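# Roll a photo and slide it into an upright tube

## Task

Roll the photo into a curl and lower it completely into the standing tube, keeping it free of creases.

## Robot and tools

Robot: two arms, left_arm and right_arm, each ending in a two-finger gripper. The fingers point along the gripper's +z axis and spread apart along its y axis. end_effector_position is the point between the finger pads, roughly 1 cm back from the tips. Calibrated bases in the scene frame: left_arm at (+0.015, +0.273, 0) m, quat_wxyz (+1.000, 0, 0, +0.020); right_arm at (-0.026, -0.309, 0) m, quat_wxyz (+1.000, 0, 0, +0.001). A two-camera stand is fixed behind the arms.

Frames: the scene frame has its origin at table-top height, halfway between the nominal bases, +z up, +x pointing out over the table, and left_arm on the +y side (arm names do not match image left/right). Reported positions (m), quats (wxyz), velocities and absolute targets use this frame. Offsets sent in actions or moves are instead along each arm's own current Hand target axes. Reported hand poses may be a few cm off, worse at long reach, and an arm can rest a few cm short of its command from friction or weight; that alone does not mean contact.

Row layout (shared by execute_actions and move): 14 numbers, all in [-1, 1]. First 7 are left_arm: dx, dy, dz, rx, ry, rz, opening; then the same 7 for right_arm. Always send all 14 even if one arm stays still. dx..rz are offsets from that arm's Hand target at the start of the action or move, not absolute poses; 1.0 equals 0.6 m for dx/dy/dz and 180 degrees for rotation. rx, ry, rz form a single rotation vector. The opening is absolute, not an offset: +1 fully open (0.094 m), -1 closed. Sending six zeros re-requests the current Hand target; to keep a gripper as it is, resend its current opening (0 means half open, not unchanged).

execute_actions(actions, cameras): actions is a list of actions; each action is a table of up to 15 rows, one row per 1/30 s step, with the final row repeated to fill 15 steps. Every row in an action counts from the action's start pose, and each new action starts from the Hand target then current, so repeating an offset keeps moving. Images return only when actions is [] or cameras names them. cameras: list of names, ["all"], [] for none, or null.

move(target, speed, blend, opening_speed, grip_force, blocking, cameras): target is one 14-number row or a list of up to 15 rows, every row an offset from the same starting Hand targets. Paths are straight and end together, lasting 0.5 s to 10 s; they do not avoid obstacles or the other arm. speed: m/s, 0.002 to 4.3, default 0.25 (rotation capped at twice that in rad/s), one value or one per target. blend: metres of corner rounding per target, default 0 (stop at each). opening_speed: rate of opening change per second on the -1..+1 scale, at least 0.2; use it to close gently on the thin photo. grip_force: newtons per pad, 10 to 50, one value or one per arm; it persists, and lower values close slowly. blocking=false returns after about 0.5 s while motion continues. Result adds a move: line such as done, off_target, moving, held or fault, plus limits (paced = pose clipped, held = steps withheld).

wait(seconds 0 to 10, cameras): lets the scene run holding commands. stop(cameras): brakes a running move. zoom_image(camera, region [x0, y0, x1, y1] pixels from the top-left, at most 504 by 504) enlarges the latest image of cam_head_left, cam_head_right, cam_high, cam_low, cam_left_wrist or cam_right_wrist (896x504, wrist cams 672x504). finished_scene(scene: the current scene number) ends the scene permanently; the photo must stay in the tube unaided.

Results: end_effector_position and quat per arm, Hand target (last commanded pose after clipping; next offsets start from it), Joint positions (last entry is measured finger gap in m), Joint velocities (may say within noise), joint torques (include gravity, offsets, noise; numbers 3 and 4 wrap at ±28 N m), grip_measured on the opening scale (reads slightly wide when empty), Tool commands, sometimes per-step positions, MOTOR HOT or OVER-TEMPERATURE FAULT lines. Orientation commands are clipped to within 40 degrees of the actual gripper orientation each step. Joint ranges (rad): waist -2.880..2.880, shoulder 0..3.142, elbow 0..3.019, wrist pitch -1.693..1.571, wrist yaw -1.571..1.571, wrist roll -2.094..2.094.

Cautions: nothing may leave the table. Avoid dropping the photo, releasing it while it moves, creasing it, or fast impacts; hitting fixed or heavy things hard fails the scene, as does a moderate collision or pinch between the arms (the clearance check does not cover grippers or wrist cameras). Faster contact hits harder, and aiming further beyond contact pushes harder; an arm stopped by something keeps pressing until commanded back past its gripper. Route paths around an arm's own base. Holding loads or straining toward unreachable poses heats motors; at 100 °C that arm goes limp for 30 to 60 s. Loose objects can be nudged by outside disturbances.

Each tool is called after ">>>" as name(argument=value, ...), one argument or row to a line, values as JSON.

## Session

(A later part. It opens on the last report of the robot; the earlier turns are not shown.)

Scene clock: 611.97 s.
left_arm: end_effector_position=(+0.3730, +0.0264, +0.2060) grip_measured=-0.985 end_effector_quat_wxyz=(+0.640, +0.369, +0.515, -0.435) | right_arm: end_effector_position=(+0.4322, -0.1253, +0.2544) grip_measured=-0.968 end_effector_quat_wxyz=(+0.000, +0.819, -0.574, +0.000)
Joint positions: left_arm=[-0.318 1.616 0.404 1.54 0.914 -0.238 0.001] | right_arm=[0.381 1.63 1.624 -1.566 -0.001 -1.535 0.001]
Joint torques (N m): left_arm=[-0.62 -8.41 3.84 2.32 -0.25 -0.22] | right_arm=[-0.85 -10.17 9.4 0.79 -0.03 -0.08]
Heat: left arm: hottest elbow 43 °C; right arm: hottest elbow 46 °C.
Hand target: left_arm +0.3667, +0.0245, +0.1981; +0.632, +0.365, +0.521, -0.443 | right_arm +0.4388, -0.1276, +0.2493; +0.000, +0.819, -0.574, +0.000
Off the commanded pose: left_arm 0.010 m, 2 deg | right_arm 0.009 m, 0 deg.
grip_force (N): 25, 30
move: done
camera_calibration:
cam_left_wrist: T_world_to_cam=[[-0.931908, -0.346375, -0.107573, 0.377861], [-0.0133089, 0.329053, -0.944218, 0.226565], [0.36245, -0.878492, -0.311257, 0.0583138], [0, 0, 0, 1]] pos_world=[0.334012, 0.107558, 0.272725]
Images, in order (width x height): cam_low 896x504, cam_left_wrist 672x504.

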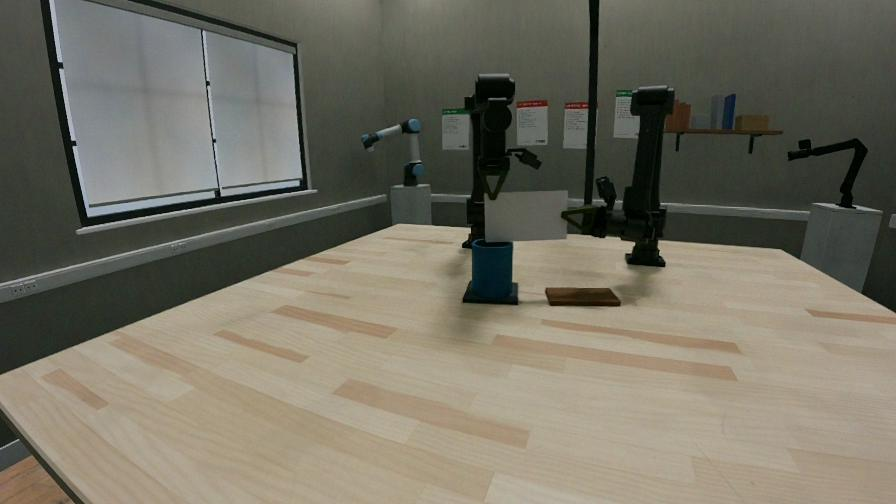

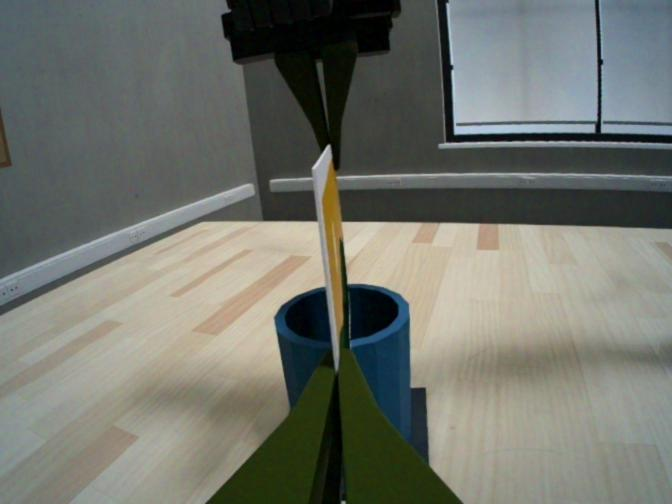

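>>> move(
  target=[
    [-0.028,0.0037,0.030,-0.0578,0,0.0112,-1,0.0123,0.0457,-0.0333,0,0,0.1633,-1],
    [-0.0207,0.0082,0.0683,-0.1157,0,0.0225,-1,0.0188,0.0817,-0.0333,0,0,0.3267,-1],
  ],
  speed=0.12,
  blend=[0.01,0],
  cameras=["all"],
)

>>> zoom_image(
  camera="cam_low",
  region=[440, 110, 640, 310],
)

>>> zoom_image(
  camera="cam_high",
  region=[300, 160, 480, 340],
)

Scene clock: 671.53 s.
left_arm: end_effector_position=(+0.3869, -0.0061, +0.2141) grip_measured=-0.985 end_effector_quat_wxyz=(+0.701, +0.257, +0.583, -0.321) | right_arm: end_effector_position=(+0.3985, -0.1490, +0.2572) grip_measured=-0.968 end_effector_quat_wxyz=(-0.013, -0.441, +0.897, +0.001)
Joint positions: left_arm=[-0.566 1.504 0.372 1.331 0.313 -0.076 0.001] | right_arm=[0.361 1.54 1.524 -1.581 -0.001 -0.552 0.001]
Joint torques (N m): left_arm=[-0.67 -10.23 6.56 1.5 -0.13 0.1] | right_arm=[-0.91 -11.75 9.21 0.2 0.01 0.15]
Heat: left arm: hottest elbow 35 °C; right arm: hottest elbow 47 °C.
Hand target: left_arm +0.3842, -0.0095, +0.2181; +0.703, +0.263, +0.579, -0.319 | right_arm +0.3964, -0.1549, +0.2694; +0.000, -0.431, +0.902, +0.000
Off the commanded pose: left_arm 0.006 m, 1 deg | right_arm 0.014 m, 2 deg.
grip_force (N): 25, 30
move: off_target (right_arm)
camera_calibration:
cam_left_wrist: T_world_to_cam=[[-0.74967, -0.658163, -0.0693928, 0.299879], [-0.162944, 0.285184, -0.944521, 0.30273], [0.641439, -0.696772, -0.321038, -0.0775313], [0, 0, 0, 1]] pos_world=[0.32387, 0.057014, 0.281853]
cam_right_wrist: T_world_to_cam=[[0.718485, -0.695542, 0.00107074, -0.389859], [-0.600177, -0.619195, 0.506345, 0.0555205], [-0.351521, -0.364444, -0.86233, 0.414639], [0, 0, 0, 1]] pos_world=[0.459185, -0.0856728, 0.329861]

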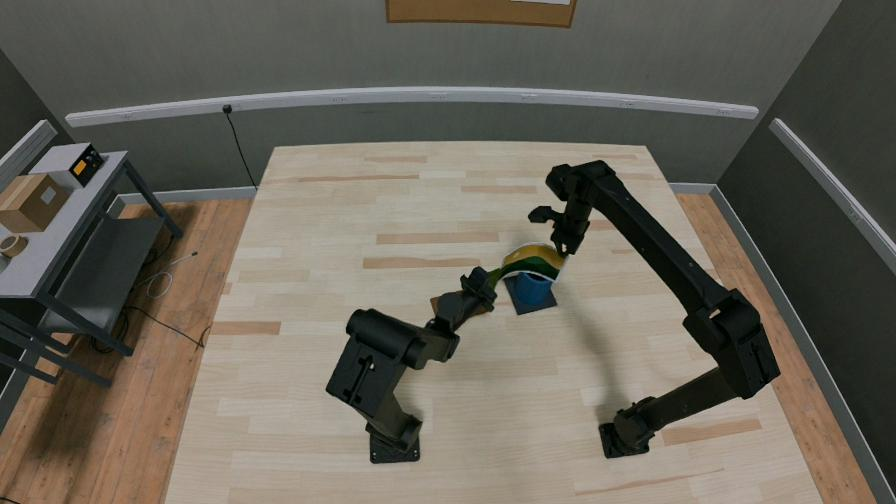

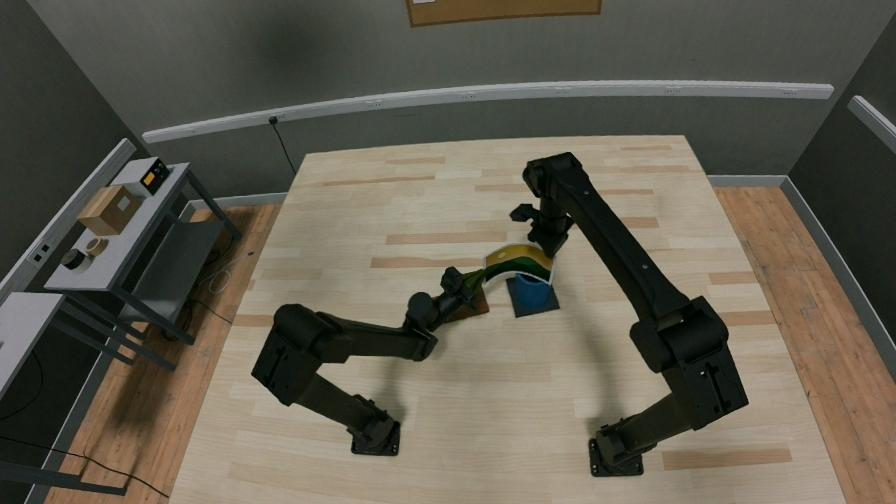

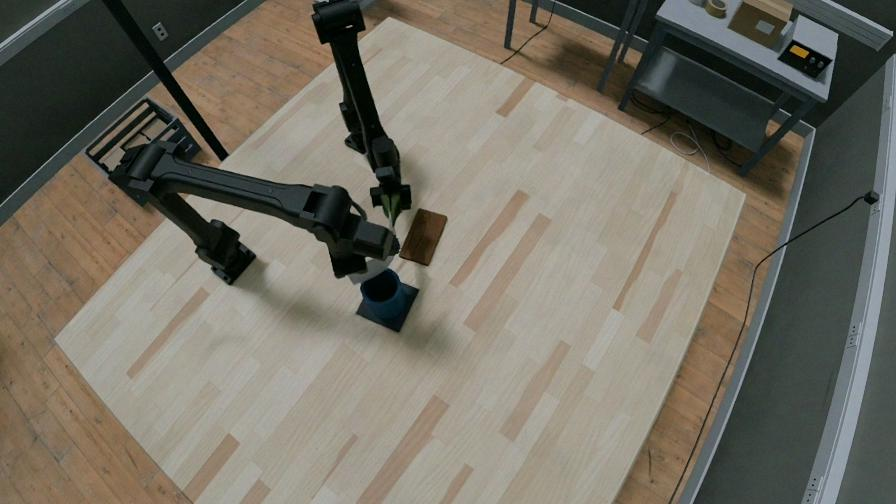

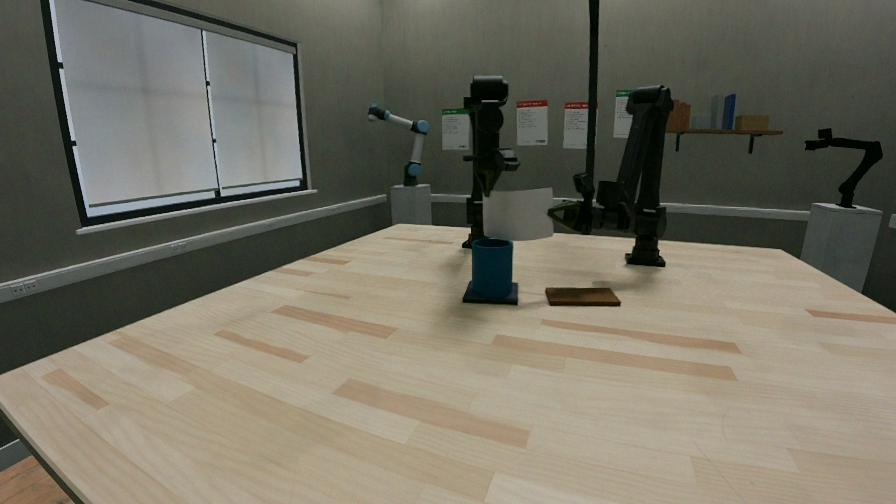

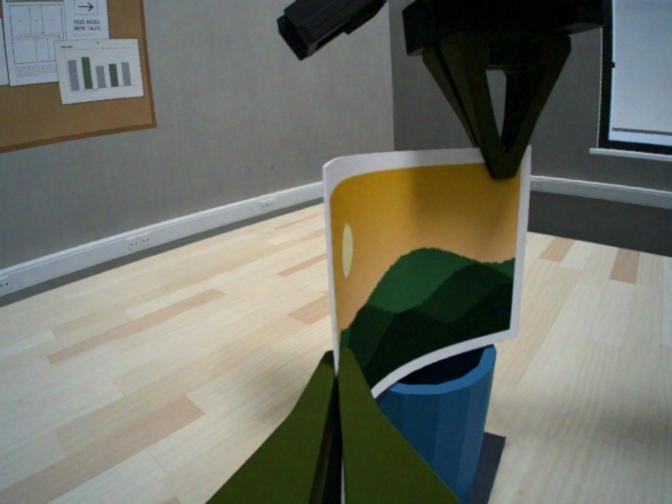

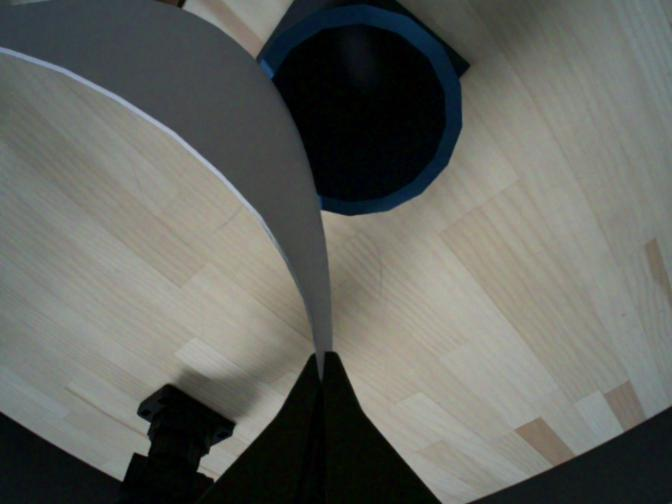

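Scaled by 2.520 from the camera's 896x504 image, which has a finer 1280x720 frame.

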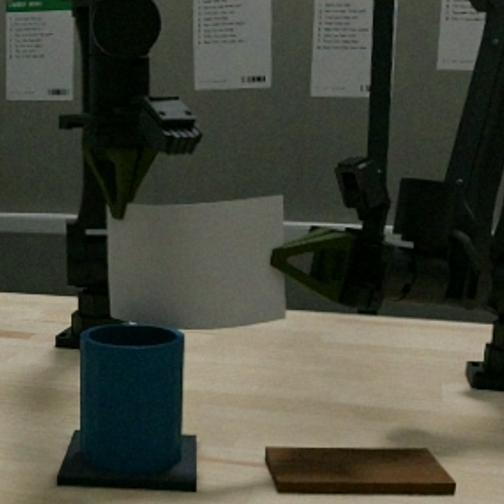

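Scaled by 2.800 from the camera's 896x504 image, which has a finer 1280x720 frame.

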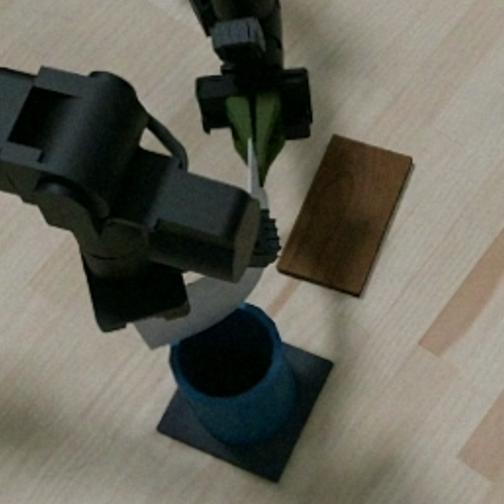

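>>> move(
  target=[
    [-0.0123,-0.0125,0.0418,-0.0578,0,0.0112,-1,0.0225,0.0225,-0.03,0,0,0.1633,-1],
    [-0.0038,-0.0267,0.0852,-0.1157,0,0.0225,-1,0.0197,0.0323,-0.03,0,0,0.3267,-1],
  ],
  speed=0.12,
  blend=[0.01,0],
  cameras=["all"],
)

>>> zoom_image(
  camera="cam_low",
  region=[440, 110, 640, 310],
)

>>> zoom_image(
  camera="cam_head_left",
  region=[440, 180, 620, 340],
)

Scene clock: 686.40 s.
left_arm: end_effector_position=(+0.3962, -0.0431, +0.2229) grip_measured=-0.985 end_effector_quat_wxyz=(+0.745, +0.149, +0.623, -0.185) | right_arm: end_effector_position=(+0.3820, -0.1543, +0.2752) grip_measured=-0.968 end_effector_quat_wxyz=(-0.009, +0.066, +0.998, -0.004)
Joint positions: left_arm=[-0.84 1.523 0.458 1.254 -0.317 0.051 0.001] | right_arm=[0.362 1.491 1.517 -1.616 -0.001 0.497 0.001]
Joint torques (N m): left_arm=[-0.56 -8.64 11.29 1.44 -0.09 0.1] | right_arm=[1.08 -11.34 9.2 -0.09 0.09 0.16]
Heat: left arm: hottest elbow 35 °C; right arm: hottest elbow 47 °C.
Hand target: left_arm +0.4049, -0.0575, +0.2301; +0.749, +0.152, +0.617, -0.184 | right_arm +0.3739, -0.1519, +0.2875; +0.000, +0.067, +0.998, +0.000
Off the commanded pose: left_arm 0.018 m, 1 deg | right_arm 0.015 m, 1 deg.
grip_force (N): 25, 30
move: off_target (left_arm, right_arm)
camera_calibration:
cam_left_wrist: T_world_to_cam=[[-0.46275, -0.883368, -0.0743163, 0.160725], [-0.260101, 0.215438, -0.94124, 0.357895], [0.847473, -0.416229, -0.329459, -0.174073], [0, 0, 0, 1]] pos_world=[0.314986, -0.00757934, 0.29146]
cam_right_wrist: T_world_to_cam=[[-0.24252, -0.969871, 0.0231293, -0.062989], [-0.836749, 0.221179, 0.50093, 0.254828], [-0.490953, 0.102132, -0.865179, 0.548415], [0, 0, 0, 1]] pos_world=[0.467197, -0.173464, 0.348283]

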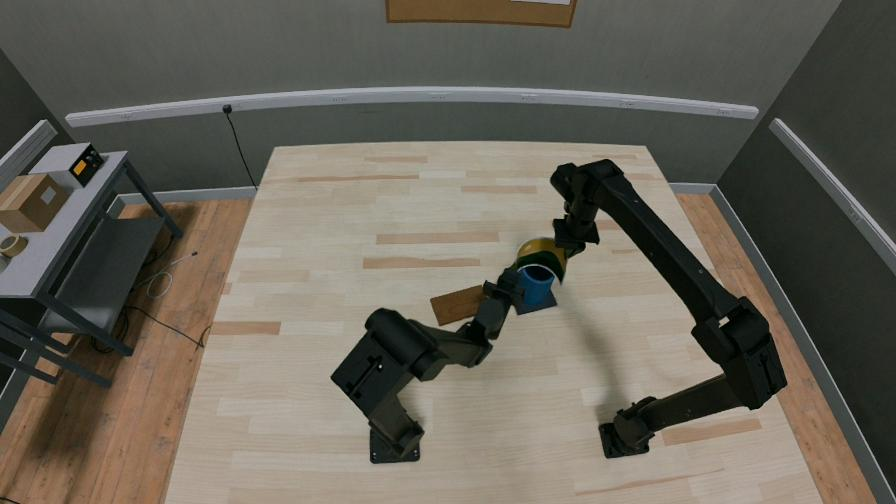

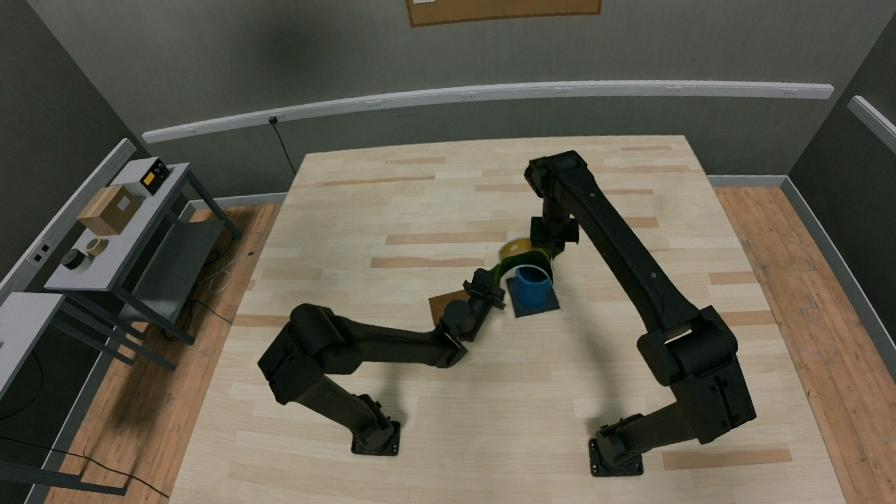

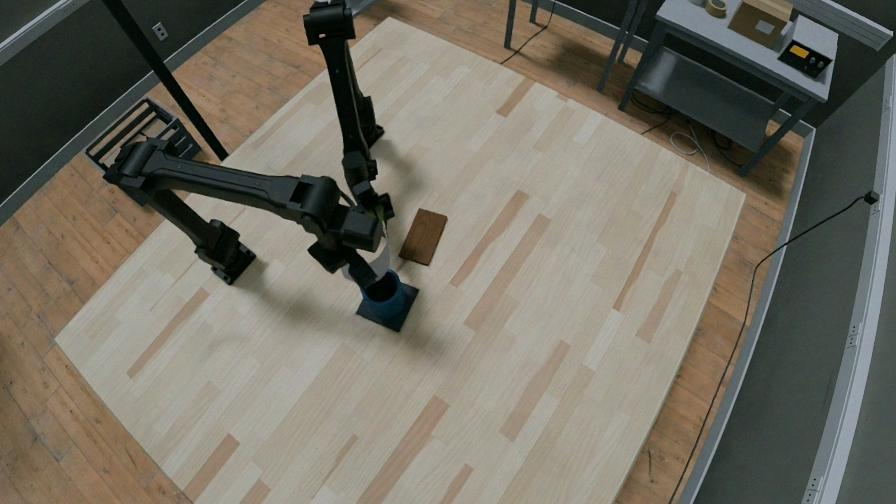

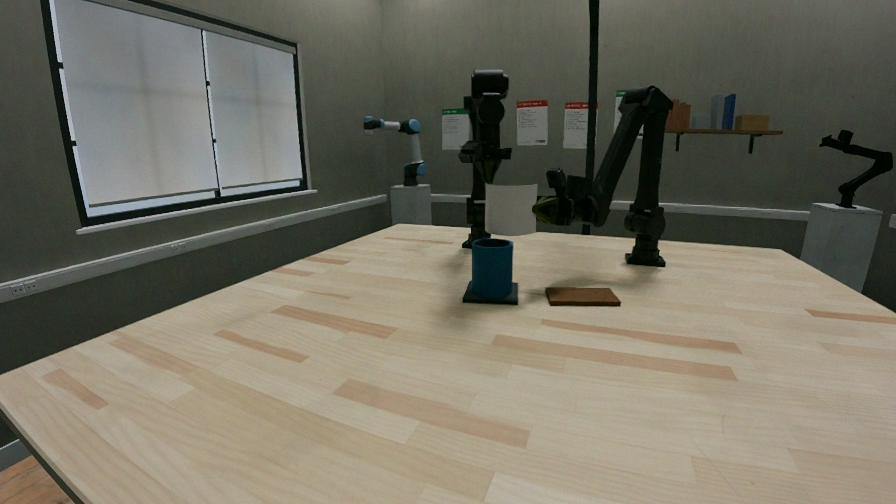

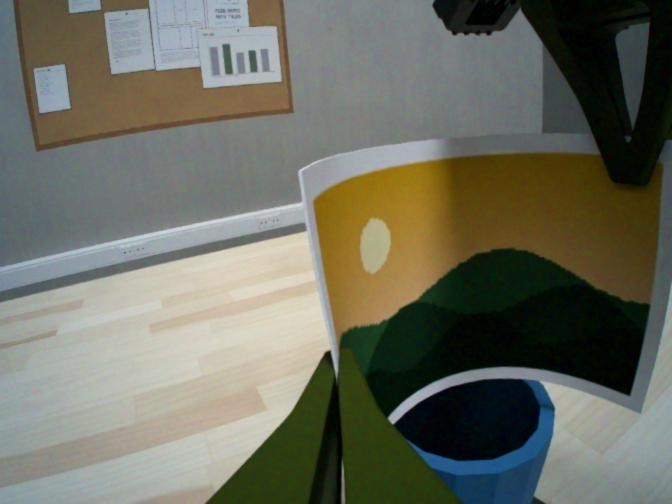

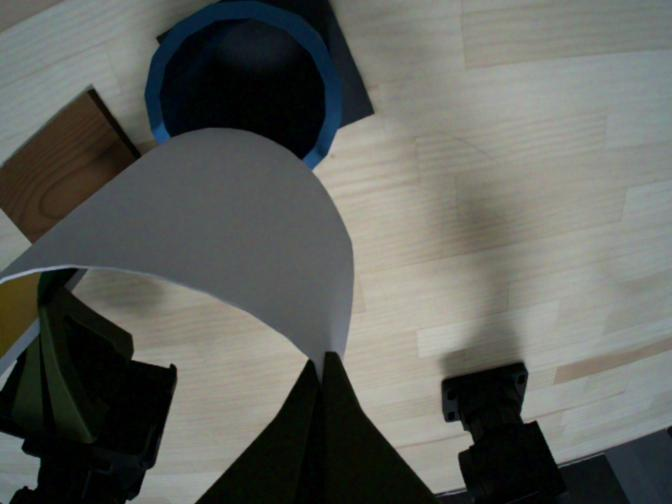

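Scaled by 2.520 from the camera's 896x504 image, which has a finer 1280x720 frame.

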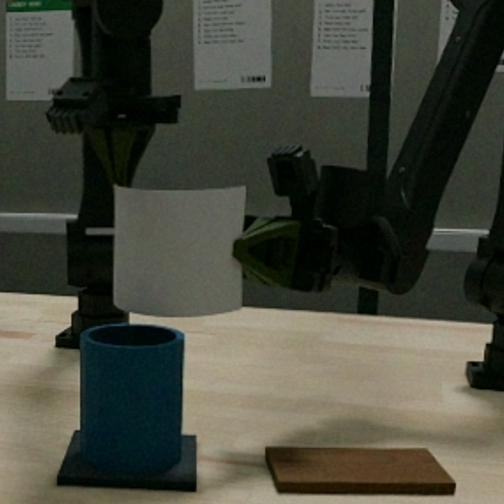

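Scaled by 2.800 from the camera's 896x504 image, which has a finer 1280x720 frame.

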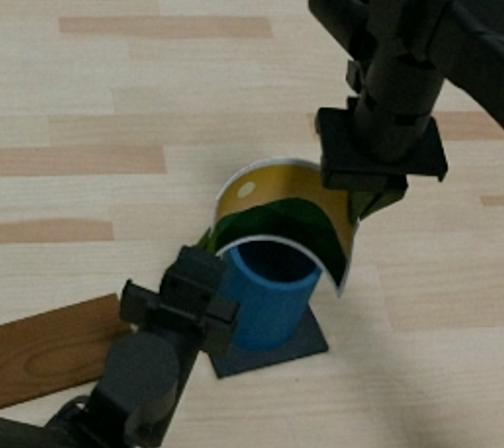

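>>> move(
  target=[0.013,-0.0393,0.0672,-0.0578,0,0.0112,-1,0.0078,0.0203,0,0,0,0.1633,-1],
  speed=0.1,
  cameras=["all"],
)

>>> zoom_image(
  camera="cam_low",
  region=[440, 110, 640, 310],
)

>>> zoom_image(
  camera="cam_head_left",
  region=[440, 180, 620, 340],
)

Scene clock: 700.87 s.
left_arm: end_effector_position=(+0.4229, -0.0812, +0.2234) grip_measured=-0.985 end_effector_quat_wxyz=(+0.760, +0.092, +0.634, -0.114) | right_arm: end_effector_position=(+0.3765, -0.1427, +0.2740) grip_measured=-0.968 end_effector_quat_wxyz=(-0.009, +0.318, +0.948, -0.007)
Joint positions: left_arm=[-0.933 1.649 0.625 1.243 -0.59 0.117 0.001] | right_arm=[0.392 1.491 1.513 -1.616 -0.001 1.041 0.001]
Joint torques (N m): left_arm=[-0.56 -10.58 11.81 1.36 -0.05 0.11] | right_arm=[0.85 -10.87 9.88 -0.16 0.11 0.15]
Heat: left arm: hottest elbow 38 °C; right arm: hottest elbow 48 °C.
Hand target: left_arm +0.4303, -0.0974, +0.2301; +0.763, +0.094, +0.629, -0.114 | right_arm +0.3709, -0.1392, +0.2874; +0.000, +0.318, +0.948, +0.000
Off the commanded pose: left_arm 0.019 m, 1 deg | right_arm 0.015 m, 1 deg.
grip_force (N): 25, 30
move: off_target (left_arm, right_arm)
camera_calibration:
cam_left_wrist: T_world_to_cam=[[-0.291488, -0.953372, -0.0782028, 0.062265], [-0.293479, 0.16694, -0.941276, 0.383709], [0.910442, -0.25142, -0.328455, -0.225871], [0, 0, 0, 1]] pos_world=[0.336403, -0.0614832, 0.291857]
cam_right_wrist: T_world_to_cam=[[-0.688031, -0.724925, 0.0331336, 0.146863], [-0.618823, 0.609953, 0.494989, 0.223182], [-0.37904, 0.320064, -0.868267, 0.533398], [0, 0, 0, 1]] pos_world=[0.441336, -0.200388, 0.347793]

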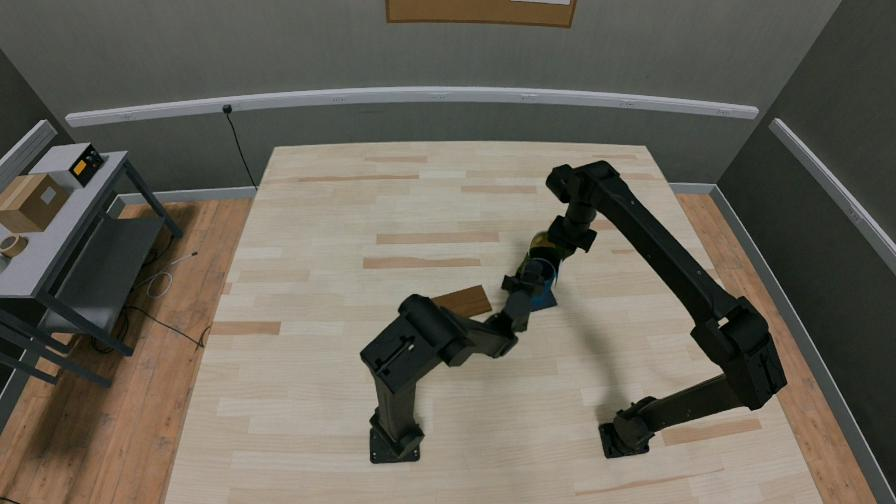

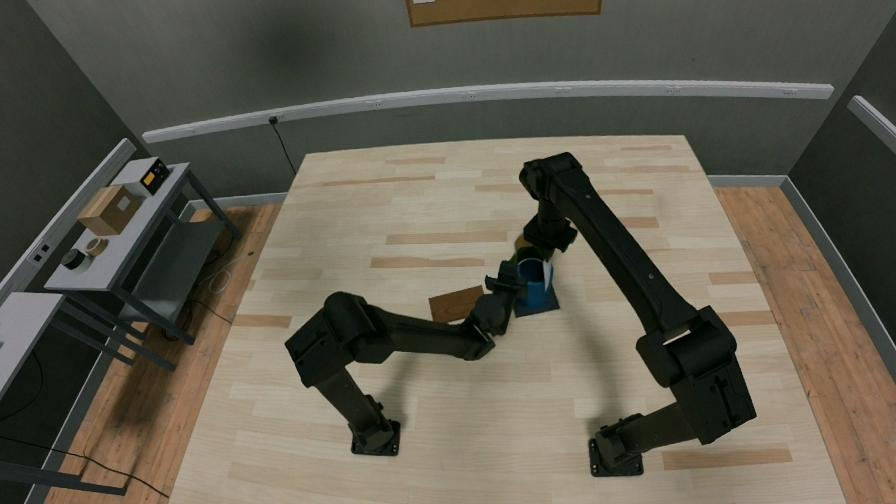

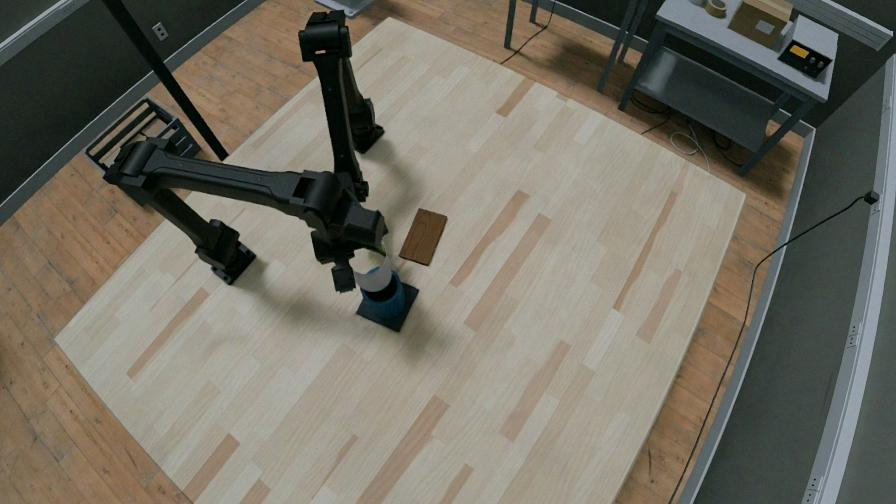

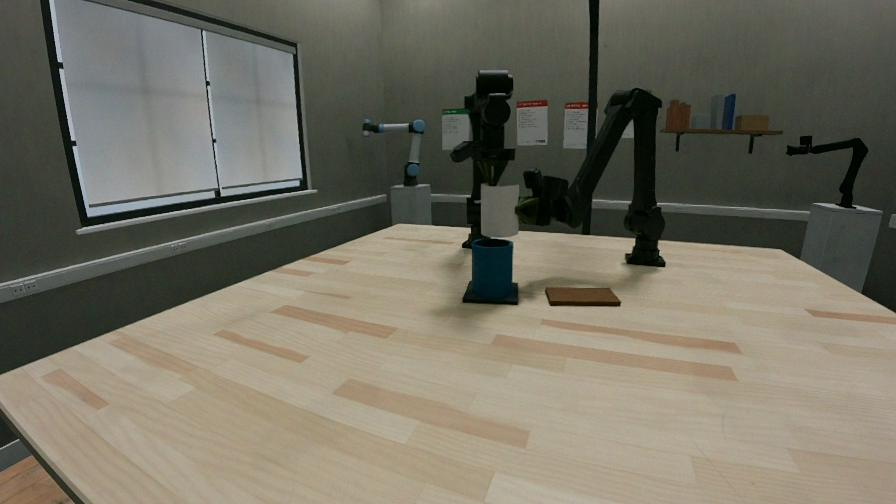

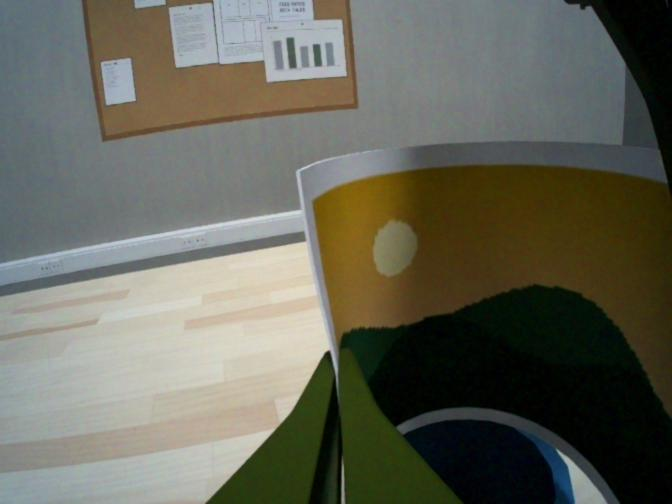

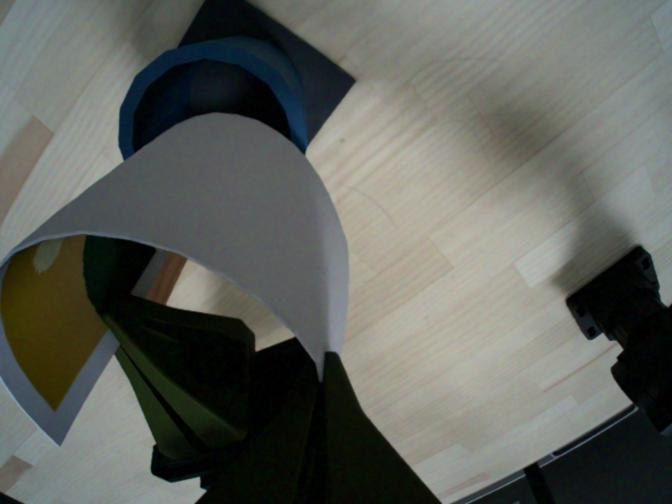

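Scaled by 2.520 from the camera's 896x504 image, which has a finer 1280x720 frame.

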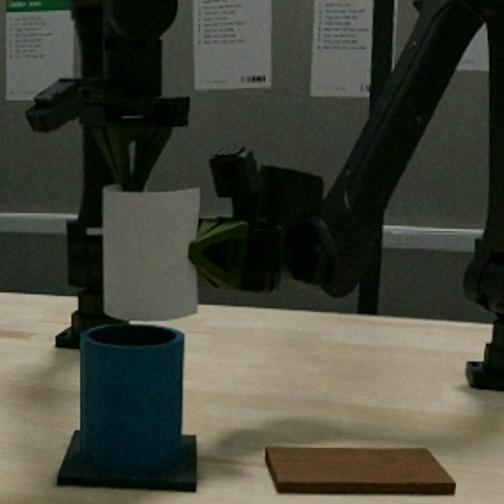

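Scaled by 2.800 from the camera's 896x504 image, which has a finer 1280x720 frame.

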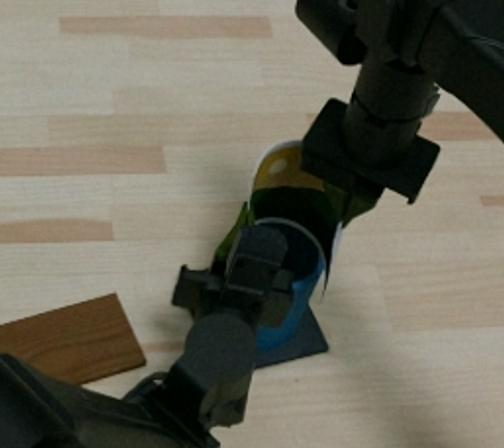

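>>> move(
  target=[0.005,-0.0266,0.026,-0.0655,0,0.0127,-1,-0.0115,0.0483,0,0,0,0.1833,-1],
  speed=0.1,
  cameras=["all"],
)

>>> zoom_image(
  camera="cam_low",
  region=[440, 110, 640, 310],
)

>>> zoom_image(
  camera="cam_head_left",
  region=[460, 200, 600, 340],
)

>>> zoom_image(
  camera="cam_high",
  region=[320, 200, 460, 340],
)

Scene clock: 734.13 s.
left_arm: end_effector_position=(+0.4352, -0.1019, +0.2199) grip_measured=-0.985 end_effector_quat_wxyz=(+0.763, +0.034, +0.645, -0.027) | right_arm: end_effector_position=(+0.3823, -0.1315, +0.2697) grip_measured=-0.968 end_effector_quat_wxyz=(-0.010, +0.574, +0.819, -0.015)
Joint positions: left_arm=[-1.002 1.747 0.76 1.243 -0.859 0.213 0.001] | right_arm=[0.41 1.525 1.54 -1.622 -0.001 1.634 0.001]
Joint torques (N m): left_arm=[-0.56 -11.93 12.05 2.21 -0.02 0.12] | right_arm=[0.85 -8.59 14.5 -0.24 0.11 0.19]
Heat: left arm: hottest elbow 39 °C; right arm: hottest elbow 50 °C.
Hand target: left_arm +0.4408, -0.1173, +0.2301; +0.771, +0.028, +0.635, -0.034 | right_arm +0.3940, -0.1203, +0.2875; +0.000, +0.574, +0.819, +0.000
Off the commanded pose: left_arm 0.019 m, 2 deg | right_arm 0.024 m, 2 deg.
grip_force (N): 25, 30
move: off_target (left_arm, right_arm)
camera_calibration:
cam_left_wrist: T_world_to_cam=[[-0.0888298, -0.990926, -0.100868, -0.0411919], [-0.333828, 0.12503, -0.934305, 0.399306], [0.938439, -0.0493215, -0.341905, -0.232105], [0, 0, 0, 1]] pos_world=[0.347456, -0.102191, 0.289561]
cam_right_wrist: T_world_to_cam=[[-0.971164, -0.233359, 0.0488206, 0.327776], [-0.181917, 0.857692, 0.480907, 0.0914551], [-0.154097, 0.458158, -0.875412, 0.46229], [0, 0, 0, 1]] pos_world=[0.406199, -0.213753, 0.34471]

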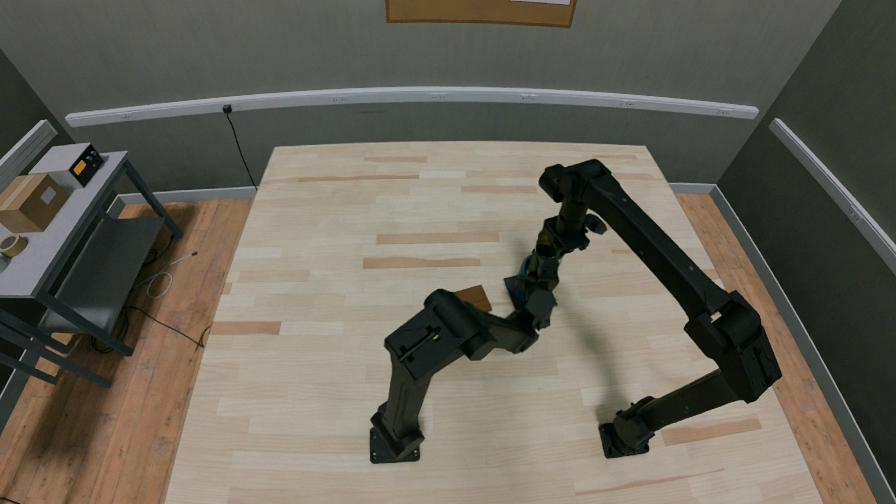

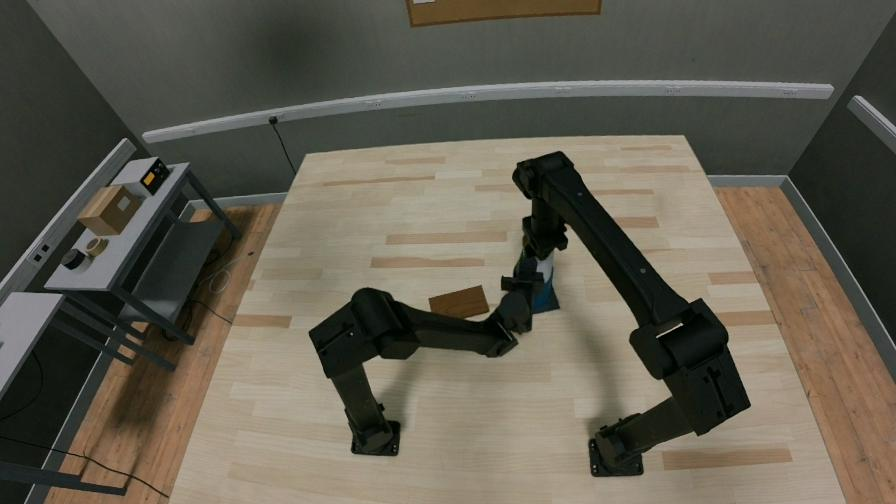

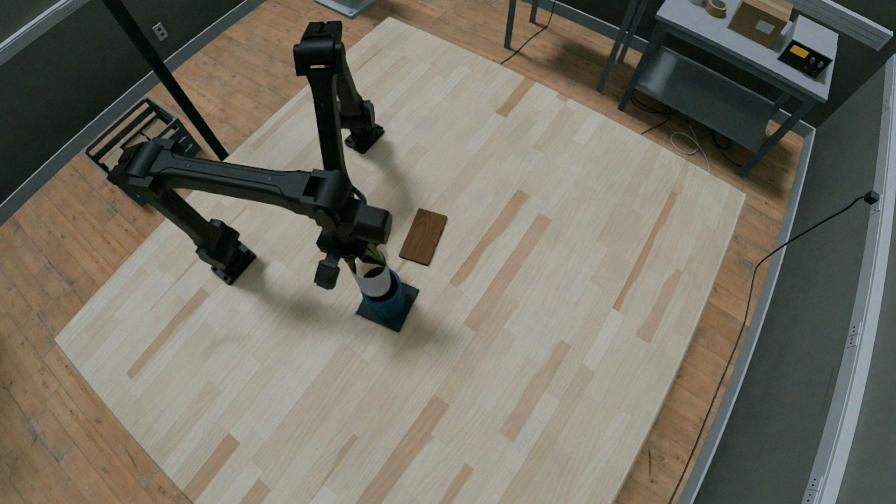

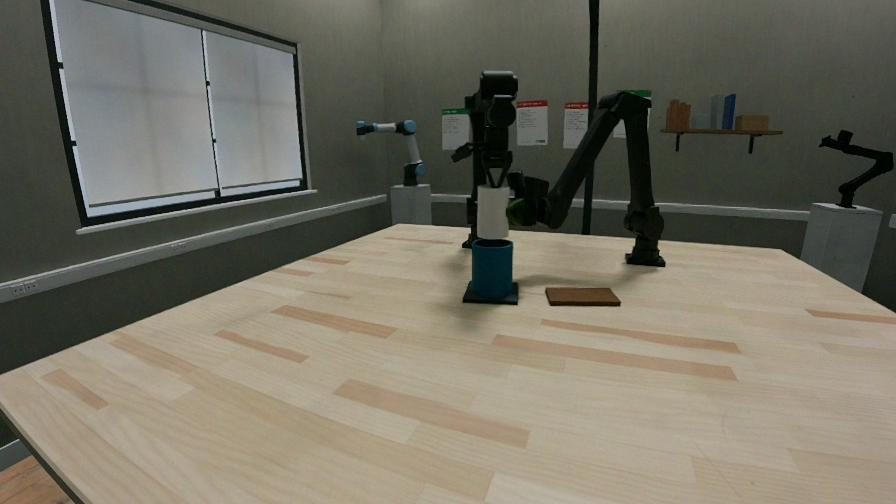

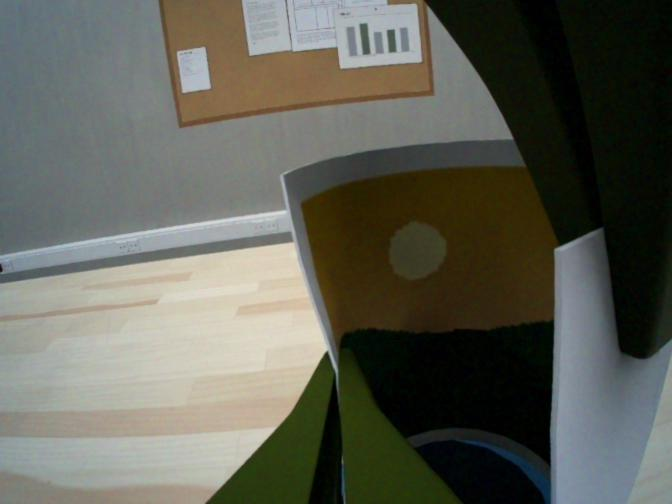

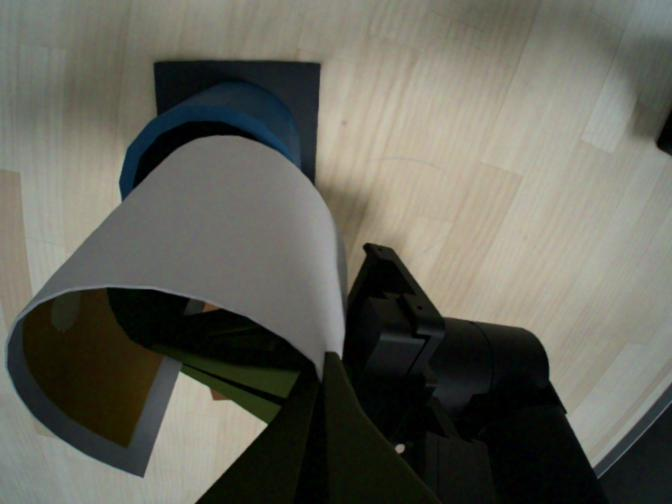

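Scaled by 2.520 from the camera's 896x504 image, which has a finer 1280x720 frame.

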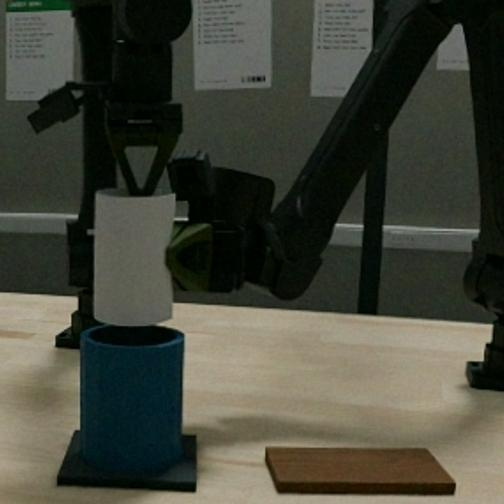

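Scaled by 3.600 from the camera's 896x504 image, which has a finer 1280x720 frame.

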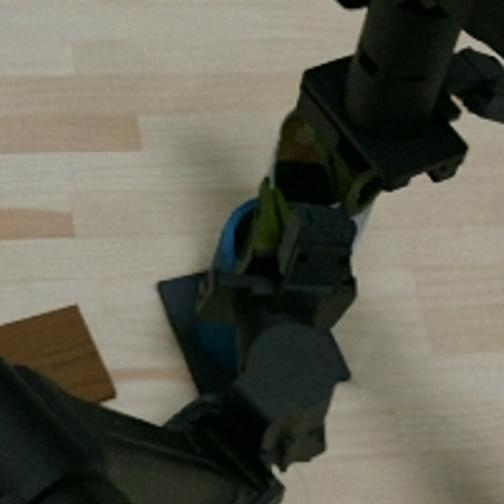

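Scaled by 3.600 from the camera's 896x504 image, which has a finer 1280x720 frame.

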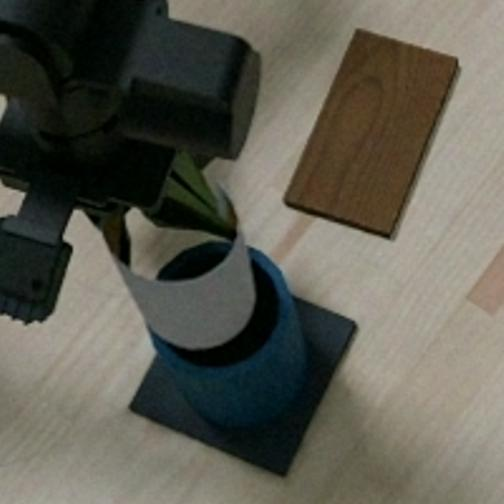

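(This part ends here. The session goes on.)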